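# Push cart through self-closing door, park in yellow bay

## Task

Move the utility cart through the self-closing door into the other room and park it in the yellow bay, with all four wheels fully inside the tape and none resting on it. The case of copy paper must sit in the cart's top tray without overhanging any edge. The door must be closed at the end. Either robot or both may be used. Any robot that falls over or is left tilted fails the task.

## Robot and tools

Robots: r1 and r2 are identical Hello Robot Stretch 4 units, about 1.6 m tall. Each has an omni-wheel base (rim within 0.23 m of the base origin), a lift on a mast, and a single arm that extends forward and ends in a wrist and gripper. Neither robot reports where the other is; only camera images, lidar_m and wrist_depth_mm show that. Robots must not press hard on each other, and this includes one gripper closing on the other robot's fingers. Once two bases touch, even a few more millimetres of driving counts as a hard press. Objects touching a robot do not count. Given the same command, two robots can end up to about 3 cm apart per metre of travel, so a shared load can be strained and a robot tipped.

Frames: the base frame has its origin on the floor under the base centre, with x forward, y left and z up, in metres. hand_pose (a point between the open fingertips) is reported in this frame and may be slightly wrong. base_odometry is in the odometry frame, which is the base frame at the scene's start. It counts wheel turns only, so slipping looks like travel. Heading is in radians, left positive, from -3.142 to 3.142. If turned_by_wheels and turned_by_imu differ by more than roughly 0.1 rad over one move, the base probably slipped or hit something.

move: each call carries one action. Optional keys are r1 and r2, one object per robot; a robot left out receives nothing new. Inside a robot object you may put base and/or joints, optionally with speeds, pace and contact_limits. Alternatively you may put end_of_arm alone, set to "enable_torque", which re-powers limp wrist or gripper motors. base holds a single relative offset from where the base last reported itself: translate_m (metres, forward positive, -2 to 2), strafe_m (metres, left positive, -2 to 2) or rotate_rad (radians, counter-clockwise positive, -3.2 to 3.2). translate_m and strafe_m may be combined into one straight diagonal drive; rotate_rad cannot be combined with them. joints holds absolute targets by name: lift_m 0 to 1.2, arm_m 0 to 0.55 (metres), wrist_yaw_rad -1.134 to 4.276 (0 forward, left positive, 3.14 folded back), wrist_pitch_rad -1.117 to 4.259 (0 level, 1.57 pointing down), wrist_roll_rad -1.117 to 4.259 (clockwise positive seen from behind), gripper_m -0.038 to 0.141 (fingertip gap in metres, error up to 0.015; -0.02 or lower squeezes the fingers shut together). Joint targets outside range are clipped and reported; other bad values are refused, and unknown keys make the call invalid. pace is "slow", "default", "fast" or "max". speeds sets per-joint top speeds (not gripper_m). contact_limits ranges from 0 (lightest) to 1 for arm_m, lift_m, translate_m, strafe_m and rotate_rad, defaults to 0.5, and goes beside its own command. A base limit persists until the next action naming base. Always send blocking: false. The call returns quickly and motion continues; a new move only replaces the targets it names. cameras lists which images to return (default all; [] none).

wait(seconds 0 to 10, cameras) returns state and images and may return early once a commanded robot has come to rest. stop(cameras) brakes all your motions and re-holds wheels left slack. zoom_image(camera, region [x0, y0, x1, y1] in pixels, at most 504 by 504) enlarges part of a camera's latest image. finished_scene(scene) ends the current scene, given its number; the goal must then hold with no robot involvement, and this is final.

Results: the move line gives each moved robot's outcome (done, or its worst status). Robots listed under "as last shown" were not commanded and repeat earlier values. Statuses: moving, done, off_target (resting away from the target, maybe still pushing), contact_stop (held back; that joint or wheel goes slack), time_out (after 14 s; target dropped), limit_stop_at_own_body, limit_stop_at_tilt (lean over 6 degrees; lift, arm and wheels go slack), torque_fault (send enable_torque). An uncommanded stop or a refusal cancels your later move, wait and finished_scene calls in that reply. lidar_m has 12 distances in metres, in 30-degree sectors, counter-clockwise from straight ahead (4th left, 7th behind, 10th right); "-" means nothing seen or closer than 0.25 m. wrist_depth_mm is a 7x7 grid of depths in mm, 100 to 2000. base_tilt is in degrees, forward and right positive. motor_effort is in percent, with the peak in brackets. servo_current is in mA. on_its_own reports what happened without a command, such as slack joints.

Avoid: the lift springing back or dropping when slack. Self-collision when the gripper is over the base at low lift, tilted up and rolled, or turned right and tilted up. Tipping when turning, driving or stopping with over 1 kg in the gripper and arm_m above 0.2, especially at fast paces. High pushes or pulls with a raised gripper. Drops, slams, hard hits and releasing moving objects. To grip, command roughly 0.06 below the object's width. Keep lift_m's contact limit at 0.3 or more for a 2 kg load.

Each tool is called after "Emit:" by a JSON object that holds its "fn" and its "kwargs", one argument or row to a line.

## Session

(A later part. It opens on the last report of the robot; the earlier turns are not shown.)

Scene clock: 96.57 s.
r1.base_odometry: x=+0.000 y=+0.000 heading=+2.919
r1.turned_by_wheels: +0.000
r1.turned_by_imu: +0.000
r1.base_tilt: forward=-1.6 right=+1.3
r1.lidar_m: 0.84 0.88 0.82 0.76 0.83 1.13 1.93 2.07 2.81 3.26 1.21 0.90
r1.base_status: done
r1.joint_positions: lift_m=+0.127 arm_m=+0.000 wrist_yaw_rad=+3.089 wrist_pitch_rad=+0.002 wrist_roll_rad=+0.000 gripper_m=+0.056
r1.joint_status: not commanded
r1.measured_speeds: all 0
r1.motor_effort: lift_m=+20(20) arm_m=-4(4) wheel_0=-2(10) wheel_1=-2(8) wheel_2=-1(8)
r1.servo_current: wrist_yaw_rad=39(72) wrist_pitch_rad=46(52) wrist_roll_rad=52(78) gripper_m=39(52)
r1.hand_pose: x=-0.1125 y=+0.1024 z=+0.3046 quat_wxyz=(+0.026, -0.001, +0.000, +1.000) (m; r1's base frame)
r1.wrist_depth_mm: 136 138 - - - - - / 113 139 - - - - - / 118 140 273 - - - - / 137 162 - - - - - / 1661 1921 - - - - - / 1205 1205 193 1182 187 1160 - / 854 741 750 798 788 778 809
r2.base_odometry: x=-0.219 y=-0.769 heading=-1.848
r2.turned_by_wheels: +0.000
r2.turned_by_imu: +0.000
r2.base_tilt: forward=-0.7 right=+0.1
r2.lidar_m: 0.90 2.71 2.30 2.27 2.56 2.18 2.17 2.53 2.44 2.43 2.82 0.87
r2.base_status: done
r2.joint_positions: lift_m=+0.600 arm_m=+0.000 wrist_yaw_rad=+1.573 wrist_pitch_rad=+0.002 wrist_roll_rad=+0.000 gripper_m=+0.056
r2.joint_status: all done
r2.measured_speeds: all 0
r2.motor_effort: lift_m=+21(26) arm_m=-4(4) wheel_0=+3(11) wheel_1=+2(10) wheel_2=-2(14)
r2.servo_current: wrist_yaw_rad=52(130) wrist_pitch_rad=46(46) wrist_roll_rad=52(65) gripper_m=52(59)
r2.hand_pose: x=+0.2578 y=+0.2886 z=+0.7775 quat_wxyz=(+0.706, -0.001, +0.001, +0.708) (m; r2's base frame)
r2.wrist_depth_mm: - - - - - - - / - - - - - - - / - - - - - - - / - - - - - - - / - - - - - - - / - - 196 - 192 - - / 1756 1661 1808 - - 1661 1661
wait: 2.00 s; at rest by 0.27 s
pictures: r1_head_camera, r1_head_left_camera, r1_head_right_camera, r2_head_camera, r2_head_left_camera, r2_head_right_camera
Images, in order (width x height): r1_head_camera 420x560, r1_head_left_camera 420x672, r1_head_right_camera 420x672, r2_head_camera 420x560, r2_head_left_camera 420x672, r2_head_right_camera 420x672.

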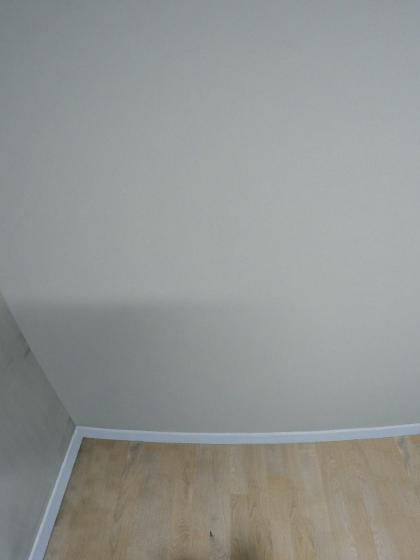

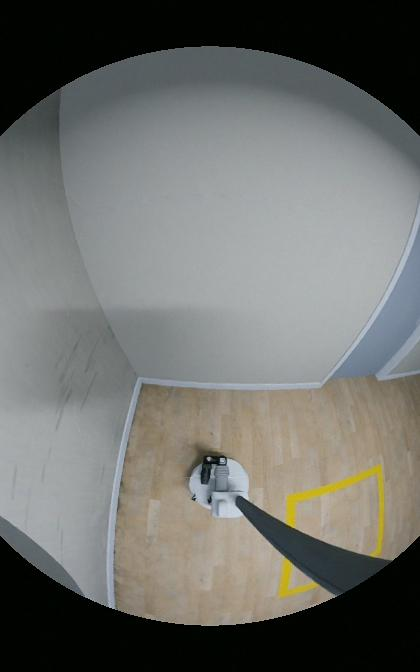

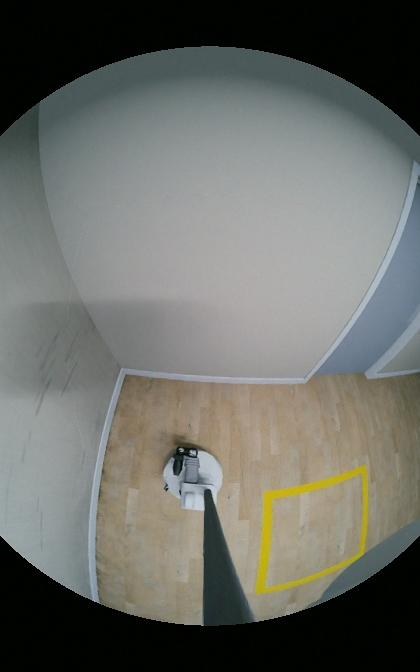

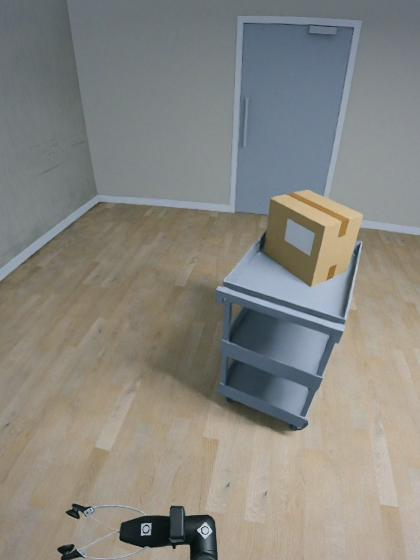

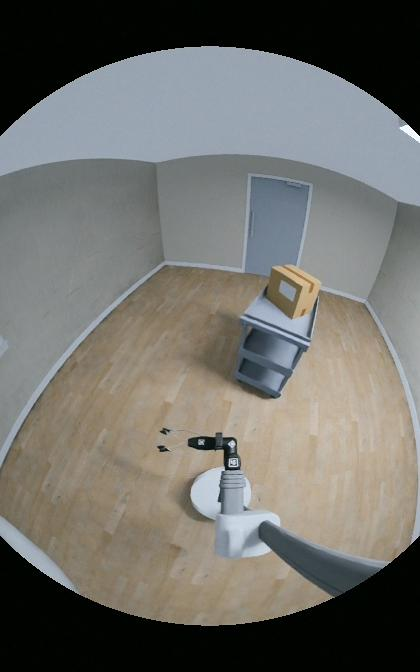

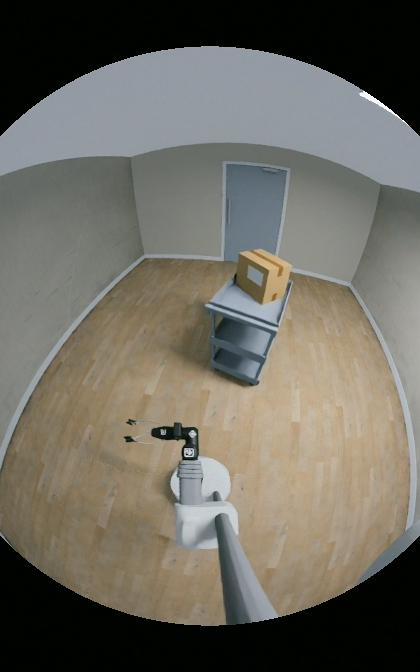

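Emit:
{"fn": "move", "kwargs": {
  "blocking": false,
  "r1": {"base":{"strafe_m":-1.3}},
  "r2": {"base":{"rotate_rad":-0.42},"joints":{"wrist_yaw_rad":0,"lift_m":0.75}},
  "cameras": []
}}

Emit:
{"fn": "wait", "kwargs": {
  "seconds": 5,
  "cameras": []
}}

Emit:
{"fn": "wait", "kwargs": {
  "seconds": 5,
  "cameras": ["r1_head_camera","r1_head_left_camera","r1_head_right_camera","r2_head_camera","r2_head_left_camera","r2_head_right_camera","r2_wrist_camera"]
}}

Scene clock: 128.70 s.
move: r1 moving; r2 moving
r1.base_odometry: x=+0.008 y=+0.035 heading=+2.919
r1.turned_by_wheels: +0.000
r1.turned_by_imu: +0.000
r1.base_tilt: forward=-1.6 right=+1.2
r1.lidar_m: 0.84 0.89 0.84 0.80 0.86 1.19 1.92 2.05 2.82 3.24 1.20 0.88
r1.base_status: strafe_m moving
r1.joint_positions: lift_m=+0.127 arm_m=+0.000 wrist_yaw_rad=+3.089 wrist_pitch_rad=+0.002 wrist_roll_rad=+0.000 gripper_m=+0.056
r1.joint_status: not commanded
r1.measured_speeds: translate_m=+0.000 strafe_m=-0.139 rotate_rad=+0.002 lift_m=+0.000 arm_m=+0.000 wrist_yaw_rad=+0.000 wrist_pitch_rad=+0.000 wrist_roll_rad=+0.000
r1.motor_effort: lift_m=+20(20) arm_m=-4(4) wheel_0=+9(10) wheel_1=-8(9) wheel_2=+0(1)
r1.servo_current: wrist_yaw_rad=52(59) wrist_pitch_rad=46(46) wrist_roll_rad=39(59) gripper_m=52(52)
r1.hand_pose: x=-0.1125 y=+0.1024 z=+0.3046 quat_wxyz=(+0.026, -0.001, +0.000, +1.000) (m; r1's base frame)
r1.wrist_depth_mm: 136 139 - - - - - / 114 139 - - - - - / 118 140 273 - - - - / 137 161 - - - - - / 1708 1983 - - - - - / 1205 1205 193 1205 187 1138 - / 798 750 750 798 798 778 820
r2.base_odometry: x=-0.219 y=-0.769 heading=-2.096
r2.turned_by_wheels: -0.248
r2.turned_by_imu: -0.241
r2.base_tilt: forward=-0.7 right=+0.0
r2.lidar_m: 0.87 3.27 2.41 2.28 2.36 2.27 2.17 2.30 2.54 2.43 2.53 0.83
r2.base_status: rotate_rad moving
r2.joint_positions: lift_m=+0.638 arm_m=+0.000 wrist_yaw_rad=+1.009 wrist_pitch_rad=+0.002 wrist_roll_rad=+0.000 gripper_m=+0.056
r2.joint_status: lift_m moving; wrist_yaw_rad moving
r2.measured_speeds: translate_m=-0.001 strafe_m=+0.001 rotate_rad=-0.885 lift_m=+0.146 arm_m=+0.000 wrist_yaw_rad=-1.739 wrist_pitch_rad=+0.000 wrist_roll_rad=+0.000
r2.motor_effort: lift_m=+22(25) arm_m=-4(4) wheel_0=+4(10) wheel_1=+7(9) wheel_2=+7(11)
r2.servo_current: wrist_yaw_rad=85(163) wrist_pitch_rad=39(46) wrist_roll_rad=46(59) gripper_m=46(59)
r2.hand_pose: x=+0.3986 y=+0.1974 z=+0.8154 quat_wxyz=(+0.875, +0.000, +0.001, +0.483) (m; r2's base frame)
r2.wrist_depth_mm: 1863 - - - - - - / 1863 - - - - - - / 1921 - - - - - - / 1921 - - - - - - / - - - - - - - / - - 196 - 191 - - / 1708 1708 1863 - - 1756 1708
pictures: none
No camera images: "cameras" was empty.

Scene clock: 129.90 s.
earlier move: r1 moving; r2 done
r1.base_odometry: x=+0.078 y=+0.346 heading=+2.919
r1.turned_by_wheels: +0.000
r1.turned_by_imu: -0.002
r1.base_tilt: forward=-1.6 right=+1.2
r1.lidar_m: 0.82 0.88 1.16 1.12 1.17 1.63 1.91 2.04 2.80 3.26 1.32 0.87
r1.base_status: strafe_m moving
r1.joint_positions: lift_m=+0.127 arm_m=+0.000 wrist_yaw_rad=+3.089 wrist_pitch_rad=+0.002 wrist_roll_rad=+0.000 gripper_m=+0.056
r1.joint_status: not commanded
r1.measured_speeds: translate_m=+0.000 strafe_m=-0.299 rotate_rad=+0.000 lift_m=+0.000 arm_m=+0.000 wrist_yaw_rad=+0.000 wrist_pitch_rad=+0.000 wrist_roll_rad=+0.000
r1.motor_effort: lift_m=+20(20) arm_m=-4(4) wheel_0=+5(12) wheel_1=-5(10) wheel_2=+0(2)
r1.servo_current: wrist_yaw_rad=46(65) wrist_pitch_rad=46(52) wrist_roll_rad=52(72) gripper_m=46(52)
r1.hand_pose: x=-0.1125 y=+0.1024 z=+0.3046 quat_wxyz=(+0.026, -0.001, +0.000, +1.000) (m; r1's base frame)
r1.wrist_depth_mm: 136 139 - - - - - / 113 139 - - - - - / 118 140 273 - - - - / 137 162 - - - - - / 1661 1983 - - - 1921 - / 1182 1205 191 1182 187 1160 1118 / 842 163 759 788 788 768 820
r2.base_odometry: x=-0.219 y=-0.769 heading=-2.267
r2.turned_by_wheels: -0.171
r2.turned_by_imu: -0.166
r2.base_tilt: forward=-0.7 right=+0.1
r2.lidar_m: 0.86 0.90 2.57 2.27 2.32 2.43 2.17 2.22 2.68 2.43 2.43 3.05
r2.base_status: done
r2.joint_positions: lift_m=+0.750 arm_m=+0.000 wrist_yaw_rad=+0.003 wrist_pitch_rad=+0.002 wrist_roll_rad=+0.000 gripper_m=+0.056
r2.joint_status: all done
r2.measured_speeds: all 0
r2.motor_effort: lift_m=+21(26) arm_m=-4(4) wheel_0=+2(10) wheel_1=+4(9) wheel_2=+4(11)
r2.servo_current: wrist_yaw_rad=52(163) wrist_pitch_rad=39(46) wrist_roll_rad=46(59) gripper_m=52(59)
r2.hand_pose: x=+0.4596 y=-0.0866 z=+0.9275 quat_wxyz=(+1.000, +0.000, +0.001, +0.001) (m; r2's base frame)
r2.wrist_depth_mm: - - - - - - - / - - - - - - - / - - - - - - - / - - 1098 1008 - - - / - - 1025 960 - - - / - - 193 171 191 - - / - 1921 - - - - 1921
wait: 1.20 of 5 s (r2 has come to rest)
pictures: none
No camera images: "cameras" was empty.

Scene clock: 133.87 s.
earlier move: r1 done
r1.base_odometry: x=+0.287 y=+1.268 heading=+2.919
r1.turned_by_wheels: +0.000
r1.turned_by_imu: -0.005
r1.base_tilt: forward=-1.6 right=+1.2
r1.lidar_m: 0.86 0.87 1.18 2.06 2.17 1.99 1.93 2.04 2.73 2.64 1.17 0.96
r1.base_status: done
r1.joint_positions: lift_m=+0.127 arm_m=+0.000 wrist_yaw_rad=+3.089 wrist_pitch_rad=+0.002 wrist_roll_rad=+0.000 gripper_m=+0.056
r1.joint_status: not commanded
r1.measured_speeds: all 0
r1.motor_effort: lift_m=+20(20) arm_m=-4(4) wheel_0=+2(12) wheel_1=+0(10) wheel_2=+0(2)
r1.servo_current: wrist_yaw_rad=46(72) wrist_pitch_rad=46(52) wrist_roll_rad=46(72) gripper_m=46(52)
r1.hand_pose: x=-0.1125 y=+0.1024 z=+0.3046 quat_wxyz=(+0.026, -0.001, +0.000, +1.000) (m; r1's base frame)
r1.wrist_depth_mm: 136 139 - - - - - / 112 139 - - - - - / 116 140 270 - - - - / 136 158 - - - - - / 1661 - - - - - - / 1160 1205 192 1205 188 1255 1138 / 831 759 750 809 788 778 778
r2.base_odometry: x=-0.219 y=-0.769 heading=-2.267
r2.turned_by_wheels: +0.000
r2.turned_by_imu: +0.001
r2.base_tilt: forward=-0.7 right=+0.1
r2.lidar_m: 0.86 0.92 2.56 2.29 2.33 2.44 2.18 2.20 2.67 2.42 2.44 3.02
r2.base_status: done
r2.joint_positions: lift_m=+0.750 arm_m=+0.000 wrist_yaw_rad=+0.003 wrist_pitch_rad=+0.002 wrist_roll_rad=+0.000 gripper_m=+0.056
r2.joint_status: all done
r2.measured_speeds: all 0
r2.motor_effort: lift_m=+21(26) arm_m=-4(4) wheel_0=+2(10) wheel_1=+4(9) wheel_2=+4(11)
r2.servo_current: wrist_yaw_rad=52(163) wrist_pitch_rad=39(52) wrist_roll_rad=59(65) gripper_m=52(59)
r2.hand_pose: x=+0.4596 y=-0.0866 z=+0.9275 quat_wxyz=(+1.000, +0.000, +0.001, +0.001) (m; r2's base frame)
r2.wrist_depth_mm: - - - - - - - / - - - - - - - / - - - - - - - / - - 1078 1008 - - - / - - 1025 960 - - - / - - 193 171 192 - - / - 1921 - - - - 1983
wait: 3.97 of 5 s (r1 has come to rest)
pictures: r1_head_camera, r1_head_left_camera, r1_head_right_camera, r2_head_camera, r2_head_left_camera, r2_head_right_camera, r2_wrist_camera
Images, in order (width x height): r1_head_camera 420x560, r1_head_left_camera 420x672, r1_head_right_camera 420x672, r2_head_camera 420x560, r2_head_left_camera 420x672, r2_head_right_camera 420x672, r2_wrist_camera 616x392.

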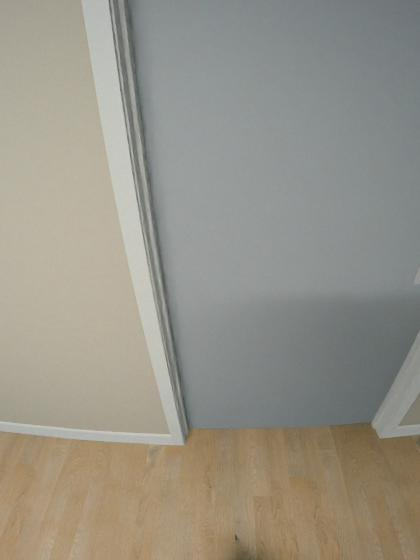

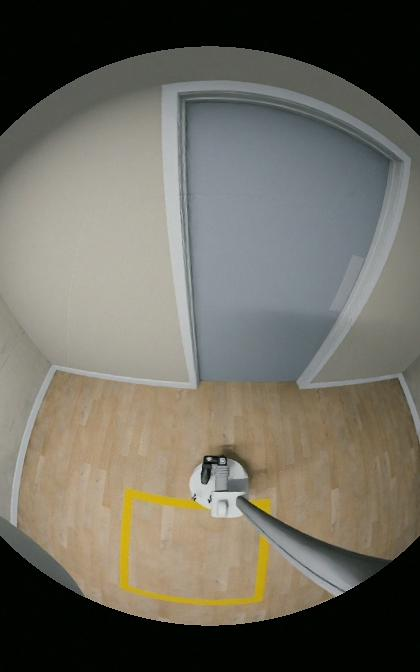

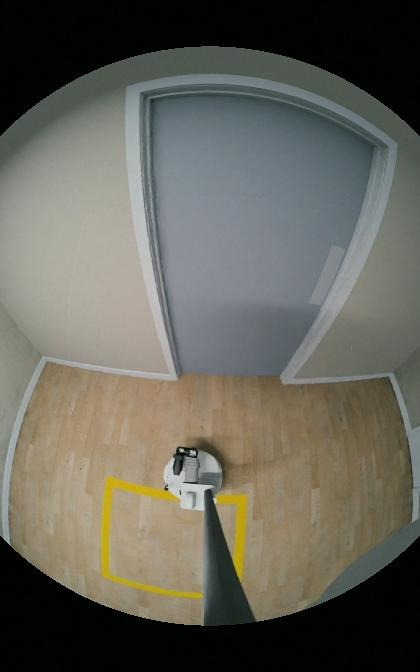

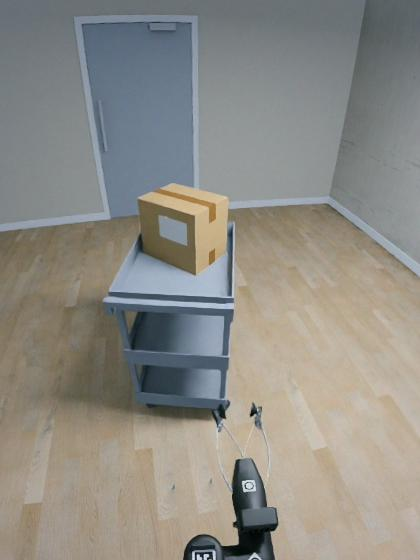

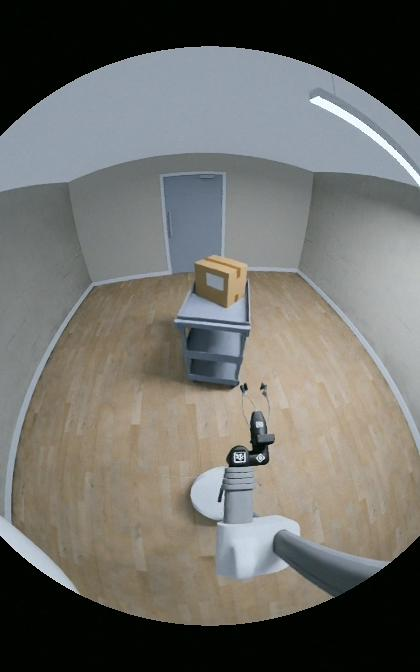

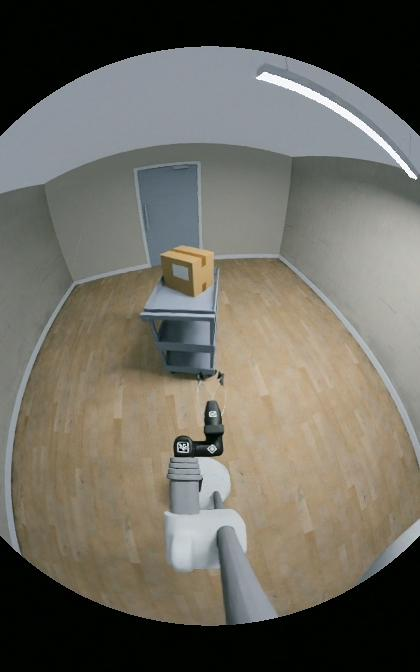

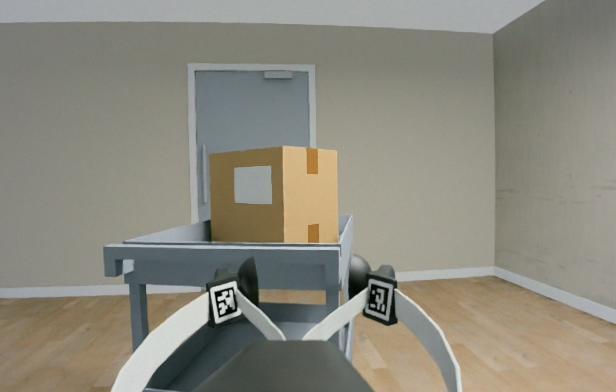

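Emit:
{"fn": "zoom_image", "kwargs": {
  "camera": "r2_wrist_camera",
  "region": [80, 140, 380, 390]
}}

Emit:
{"fn": "move", "kwargs": {
  "blocking": false,
  "r1": {"base":{"strafe_m":-0.45}},
  "r2": {"base":{"strafe_m":0.17},"joints":{"wrist_roll_rad":1.57,"lift_m":0.68}},
  "cameras": []
}}

Emit:
{"fn": "wait", "kwargs": {
  "seconds": 4,
  "cameras": []
}}

Emit:
{"fn": "wait", "kwargs": {
  "seconds": 4,
  "cameras": ["r1_head_camera","r1_head_left_camera","r2_head_camera","r2_wrist_camera"]
}}

Scaled by 1.680.

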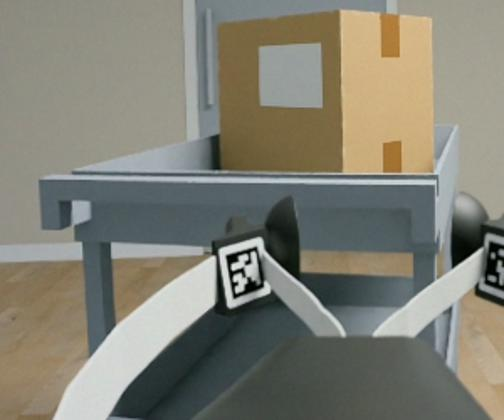

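Scene clock: 169.47 s.
move: r1 moving; r2 moving
r1.base_odometry: x=+0.295 y=+1.303 heading=+2.919
r1.turned_by_wheels: +0.000
r1.turned_by_imu: +0.000
r1.base_tilt: forward=-1.6 right=+1.2
r1.lidar_m: 0.88 0.86 1.21 2.08 2.20 2.02 1.93 2.05 2.65 2.60 1.20 0.95
r1.base_status: strafe_m moving
r1.joint_positions: lift_m=+0.127 arm_m=+0.000 wrist_yaw_rad=+3.089 wrist_pitch_rad=+0.002 wrist_roll_rad=+0.000 gripper_m=+0.056
r1.joint_status: not commanded
r1.measured_speeds: translate_m=+0.000 strafe_m=-0.139 rotate_rad=+0.002 lift_m=+0.000 arm_m=+0.000 wrist_yaw_rad=+0.000 wrist_pitch_rad=+0.000 wrist_roll_rad=+0.000
r1.motor_effort: lift_m=+20(20) arm_m=-4(4) wheel_0=+10(11) wheel_1=-9(10) wheel_2=-1(1)
r1.servo_current: wrist_yaw_rad=39(59) wrist_pitch_rad=39(52) wrist_roll_rad=52(59) gripper_m=39(46)
r1.hand_pose: x=-0.1125 y=+0.1024 z=+0.3046 quat_wxyz=(+0.026, -0.001, +0.000, +1.000) (m; r1's base frame)
r1.wrist_depth_mm: 136 139 - - - - - / 113 139 - - - - - / 117 140 272 - - - - / 137 162 - - - - - / 1661 - - - - - - / 1182 1205 191 1182 188 1255 1138 / 854 750 750 809 798 778 768
r2.base_odometry: x=-0.191 y=-0.793 heading=-2.267
r2.turned_by_wheels: +0.000
r2.turned_by_imu: +0.000
r2.base_tilt: forward=-0.7 right=+0.1
r2.lidar_m: 0.86 0.96 2.49 2.24 2.28 2.40 2.18 2.20 2.72 2.48 2.51 3.05
r2.base_status: strafe_m moving
r2.joint_positions: lift_m=+0.713 arm_m=+0.000 wrist_yaw_rad=+0.003 wrist_pitch_rad=+0.002 wrist_roll_rad=+0.589 gripper_m=+0.056
r2.joint_status: lift_m moving; wrist_roll_rad moving
r2.measured_speeds: translate_m=+0.001 strafe_m=+0.140 rotate_rad=-0.003 lift_m=-0.141 arm_m=+0.000 wrist_yaw_rad=+0.000 wrist_pitch_rad=+0.000 wrist_roll_rad=+1.820
r2.motor_effort: lift_m=+9(20) arm_m=-4(4) wheel_0=-8(13) wheel_1=+10(12) wheel_2=+0(4)
r2.servo_current: wrist_yaw_rad=39(59) wrist_pitch_rad=39(46) wrist_roll_rad=59(98) gripper_m=46(59)
r2.hand_pose: x=+0.4596 y=-0.0866 z=+0.8903 quat_wxyz=(+0.957, +0.290, +0.001, +0.001) (m; r2's base frame)
r2.wrist_depth_mm: - - - - - - - / - - - - - - - / - - - - - - - / - - 1078 976 - - - / - - - 715 - - 1756 / - - 194 - 187 1708 1366 / - - - - - 1336 1160
pictures: none
No camera images: "cameras" was empty.

Scene clock: 170.80 s.
earlier move: r1 moving; r2 done
r1.base_odometry: x=+0.371 y=+1.637 heading=+2.919
r1.turned_by_wheels: +0.000
r1.turned_by_imu: -0.002
r1.base_tilt: forward=-1.6 right=+1.3
r1.lidar_m: 0.91 0.96 1.20 2.41 2.55 2.01 1.94 2.04 2.37 2.27 1.21 0.94
r1.base_status: strafe_m moving
r1.joint_positions: lift_m=+0.127 arm_m=+0.000 wrist_yaw_rad=+3.089 wrist_pitch_rad=+0.002 wrist_roll_rad=+0.000 gripper_m=+0.056
r1.joint_status: not commanded
r1.measured_speeds: translate_m=+0.000 strafe_m=-0.207 rotate_rad=+0.000 lift_m=+0.000 arm_m=+0.000 wrist_yaw_rad=+0.000 wrist_pitch_rad=+0.000 wrist_roll_rad=+0.000
r1.motor_effort: lift_m=+20(20) arm_m=-4(4) wheel_0=+0(11) wheel_1=+1(11) wheel_2=+0(2)
r1.servo_current: wrist_yaw_rad=52(65) wrist_pitch_rad=33(52) wrist_roll_rad=59(72) gripper_m=39(46)
r1.hand_pose: x=-0.1125 y=+0.1024 z=+0.3046 quat_wxyz=(+0.026, -0.001, +0.000, +1.000) (m; r1's base frame)
r1.wrist_depth_mm: 136 138 - - - - - / 112 139 - - - - - / 117 140 267 - - - - / 137 162 - - - - - / 1661 - - - - - - / 1182 1182 193 1205 187 1182 1138 / 831 750 715 798 798 778 809
r2.base_odometry: x=-0.089 y=-0.878 heading=-2.267
r2.turned_by_wheels: +0.000
r2.turned_by_imu: +0.000
r2.base_tilt: forward=-0.7 right=+0.1
r2.lidar_m: 0.87 3.62 2.38 2.13 2.15 2.45 2.20 2.22 2.76 2.57 2.60 0.91
r2.base_status: done
r2.joint_positions: lift_m=+0.680 arm_m=+0.000 wrist_yaw_rad=+0.003 wrist_pitch_rad=+0.002 wrist_roll_rad=+1.568 gripper_m=+0.056
r2.joint_status: all done
r2.measured_speeds: all 0
r2.motor_effort: lift_m=+14(20) arm_m=-4(4) wheel_0=-1(15) wheel_1=+0(12) wheel_2=+0(4)
r2.servo_current: wrist_yaw_rad=46(59) wrist_pitch_rad=39(46) wrist_roll_rad=39(104) gripper_m=46(59)
r2.hand_pose: x=+0.4595 y=-0.0867 z=+0.8581 quat_wxyz=(+0.708, +0.706, +0.001, +0.000) (m; r2's base frame)
r2.wrist_depth_mm: - - - - - 1661 1160 / - - - - - 1618 1205 / - - - 976 - 699 - / - - - 917 - 723 - / - - - 1025 1255 723 - / - - 195 676 189 759 1160 / - - - - - 1921 1205
wait: 1.33 of 4 s (r2 has come to rest)
pictures: none
No camera images: "cameras" was empty.

Scene clock: 171.80 s.
earlier move: r1 done
r1.base_odometry: x=+0.386 y=+1.707 heading=+2.919
r1.turned_by_wheels: +0.000
r1.turned_by_imu: +0.000
r1.base_tilt: forward=-1.6 right=+1.3
r1.lidar_m: 0.89 0.95 1.22 2.51 2.63 2.02 1.93 2.04 2.29 2.19 1.21 0.90
r1.base_status: done
r1.joint_positions: lift_m=+0.127 arm_m=+0.000 wrist_yaw_rad=+3.089 wrist_pitch_rad=+0.002 wrist_roll_rad=+0.000 gripper_m=+0.056
r1.joint_status: not commanded
r1.measured_speeds: all 0
r1.motor_effort: lift_m=+20(20) arm_m=-4(4) wheel_0=+2(11) wheel_1=-1(11) wheel_2=+0(2)
r1.servo_current: wrist_yaw_rad=46(65) wrist_pitch_rad=46(52) wrist_roll_rad=46(78) gripper_m=39(46)
r1.hand_pose: x=-0.1125 y=+0.1024 z=+0.3046 quat_wxyz=(+0.026, -0.001, +0.000, +1.000) (m; r1's base frame)
r1.wrist_depth_mm: 136 138 - - - - - / 112 139 - - - - - / 116 139 270 - - - - / 137 159 - - - - - / 1661 - - - - - - / 1205 1182 194 1205 187 1160 1118 / 842 750 759 153 788 788 831
r2.base_odometry: x=-0.089 y=-0.878 heading=-2.267
r2.turned_by_wheels: +0.000
r2.turned_by_imu: +0.000
r2.base_tilt: forward=-0.7 right=+0.1
r2.lidar_m: 0.87 3.63 2.38 2.12 2.17 2.44 2.20 2.20 2.78 2.58 2.62 0.90
r2.base_status: done
r2.joint_positions: lift_m=+0.680 arm_m=+0.000 wrist_yaw_rad=+0.003 wrist_pitch_rad=+0.002 wrist_roll_rad=+1.568 gripper_m=+0.056
r2.joint_status: all done
r2.measured_speeds: all 0
r2.motor_effort: lift_m=+14(20) arm_m=-4(4) wheel_0=-1(15) wheel_1=+1(12) wheel_2=+0(4)
r2.servo_current: wrist_yaw_rad=52(59) wrist_pitch_rad=39(46) wrist_roll_rad=46(104) gripper_m=46(59)
r2.hand_pose: x=+0.4595 y=-0.0867 z=+0.8581 quat_wxyz=(+0.708, +0.706, +0.001, +0.000) (m; r2's base frame)
r2.wrist_depth_mm: - - - - - 1708 1205 / - - - - - 1618 1182 / - - - 976 - 691 - / - - - 931 - 707 - / - - - 1042 - 723 - / - - 195 676 190 750 1205 / - - - - - 1921 1182
wait: 1.00 of 4 s (r1 has come to rest)
pictures: r1_head_camera, r1_head_left_camera, r2_head_camera, r2_wrist_camera
Images, in order (width x height): r1_head_camera 420x560, r1_head_left_camera 420x672, r2_head_camera 420x560, r2_wrist_camera 616x392.

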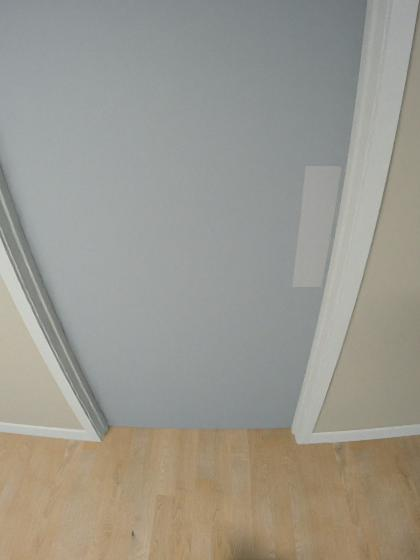

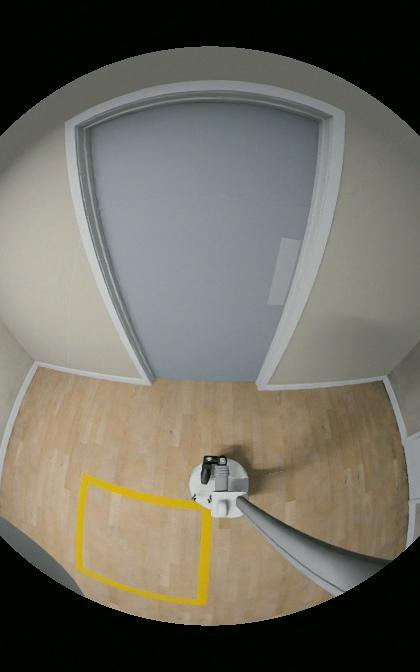

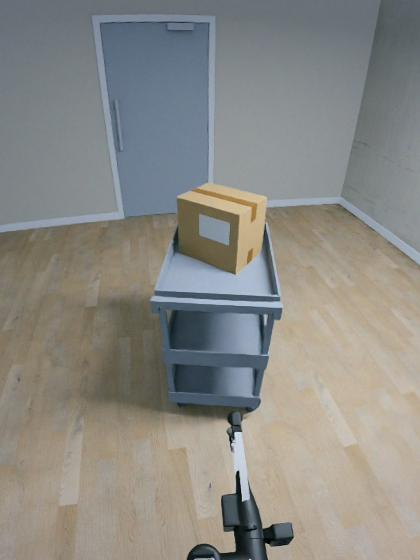

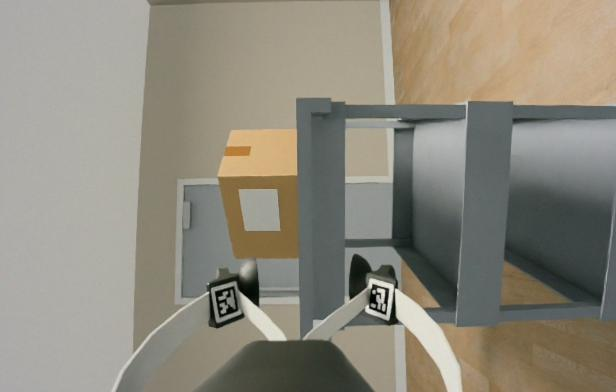

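Emit:
{"fn": "zoom_image", "kwargs": {
  "camera": "r2_wrist_camera",
  "region": [190, 80, 430, 350]
}}

Emit:
{"fn": "zoom_image", "kwargs": {
  "camera": "r2_head_camera",
  "region": [140, 170, 300, 430]
}}

Scaled by 1.867.

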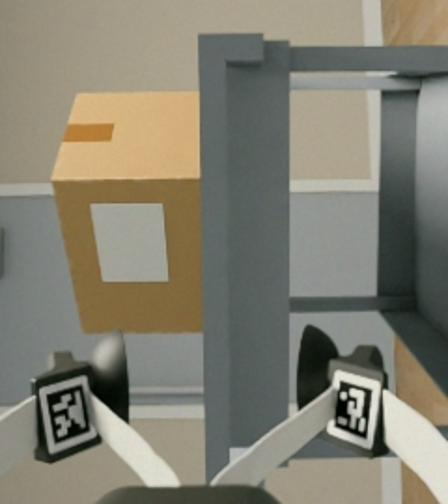

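Scaled by 1.938 from the camera's 420x560 image, which has a finer 1200x1600 frame.

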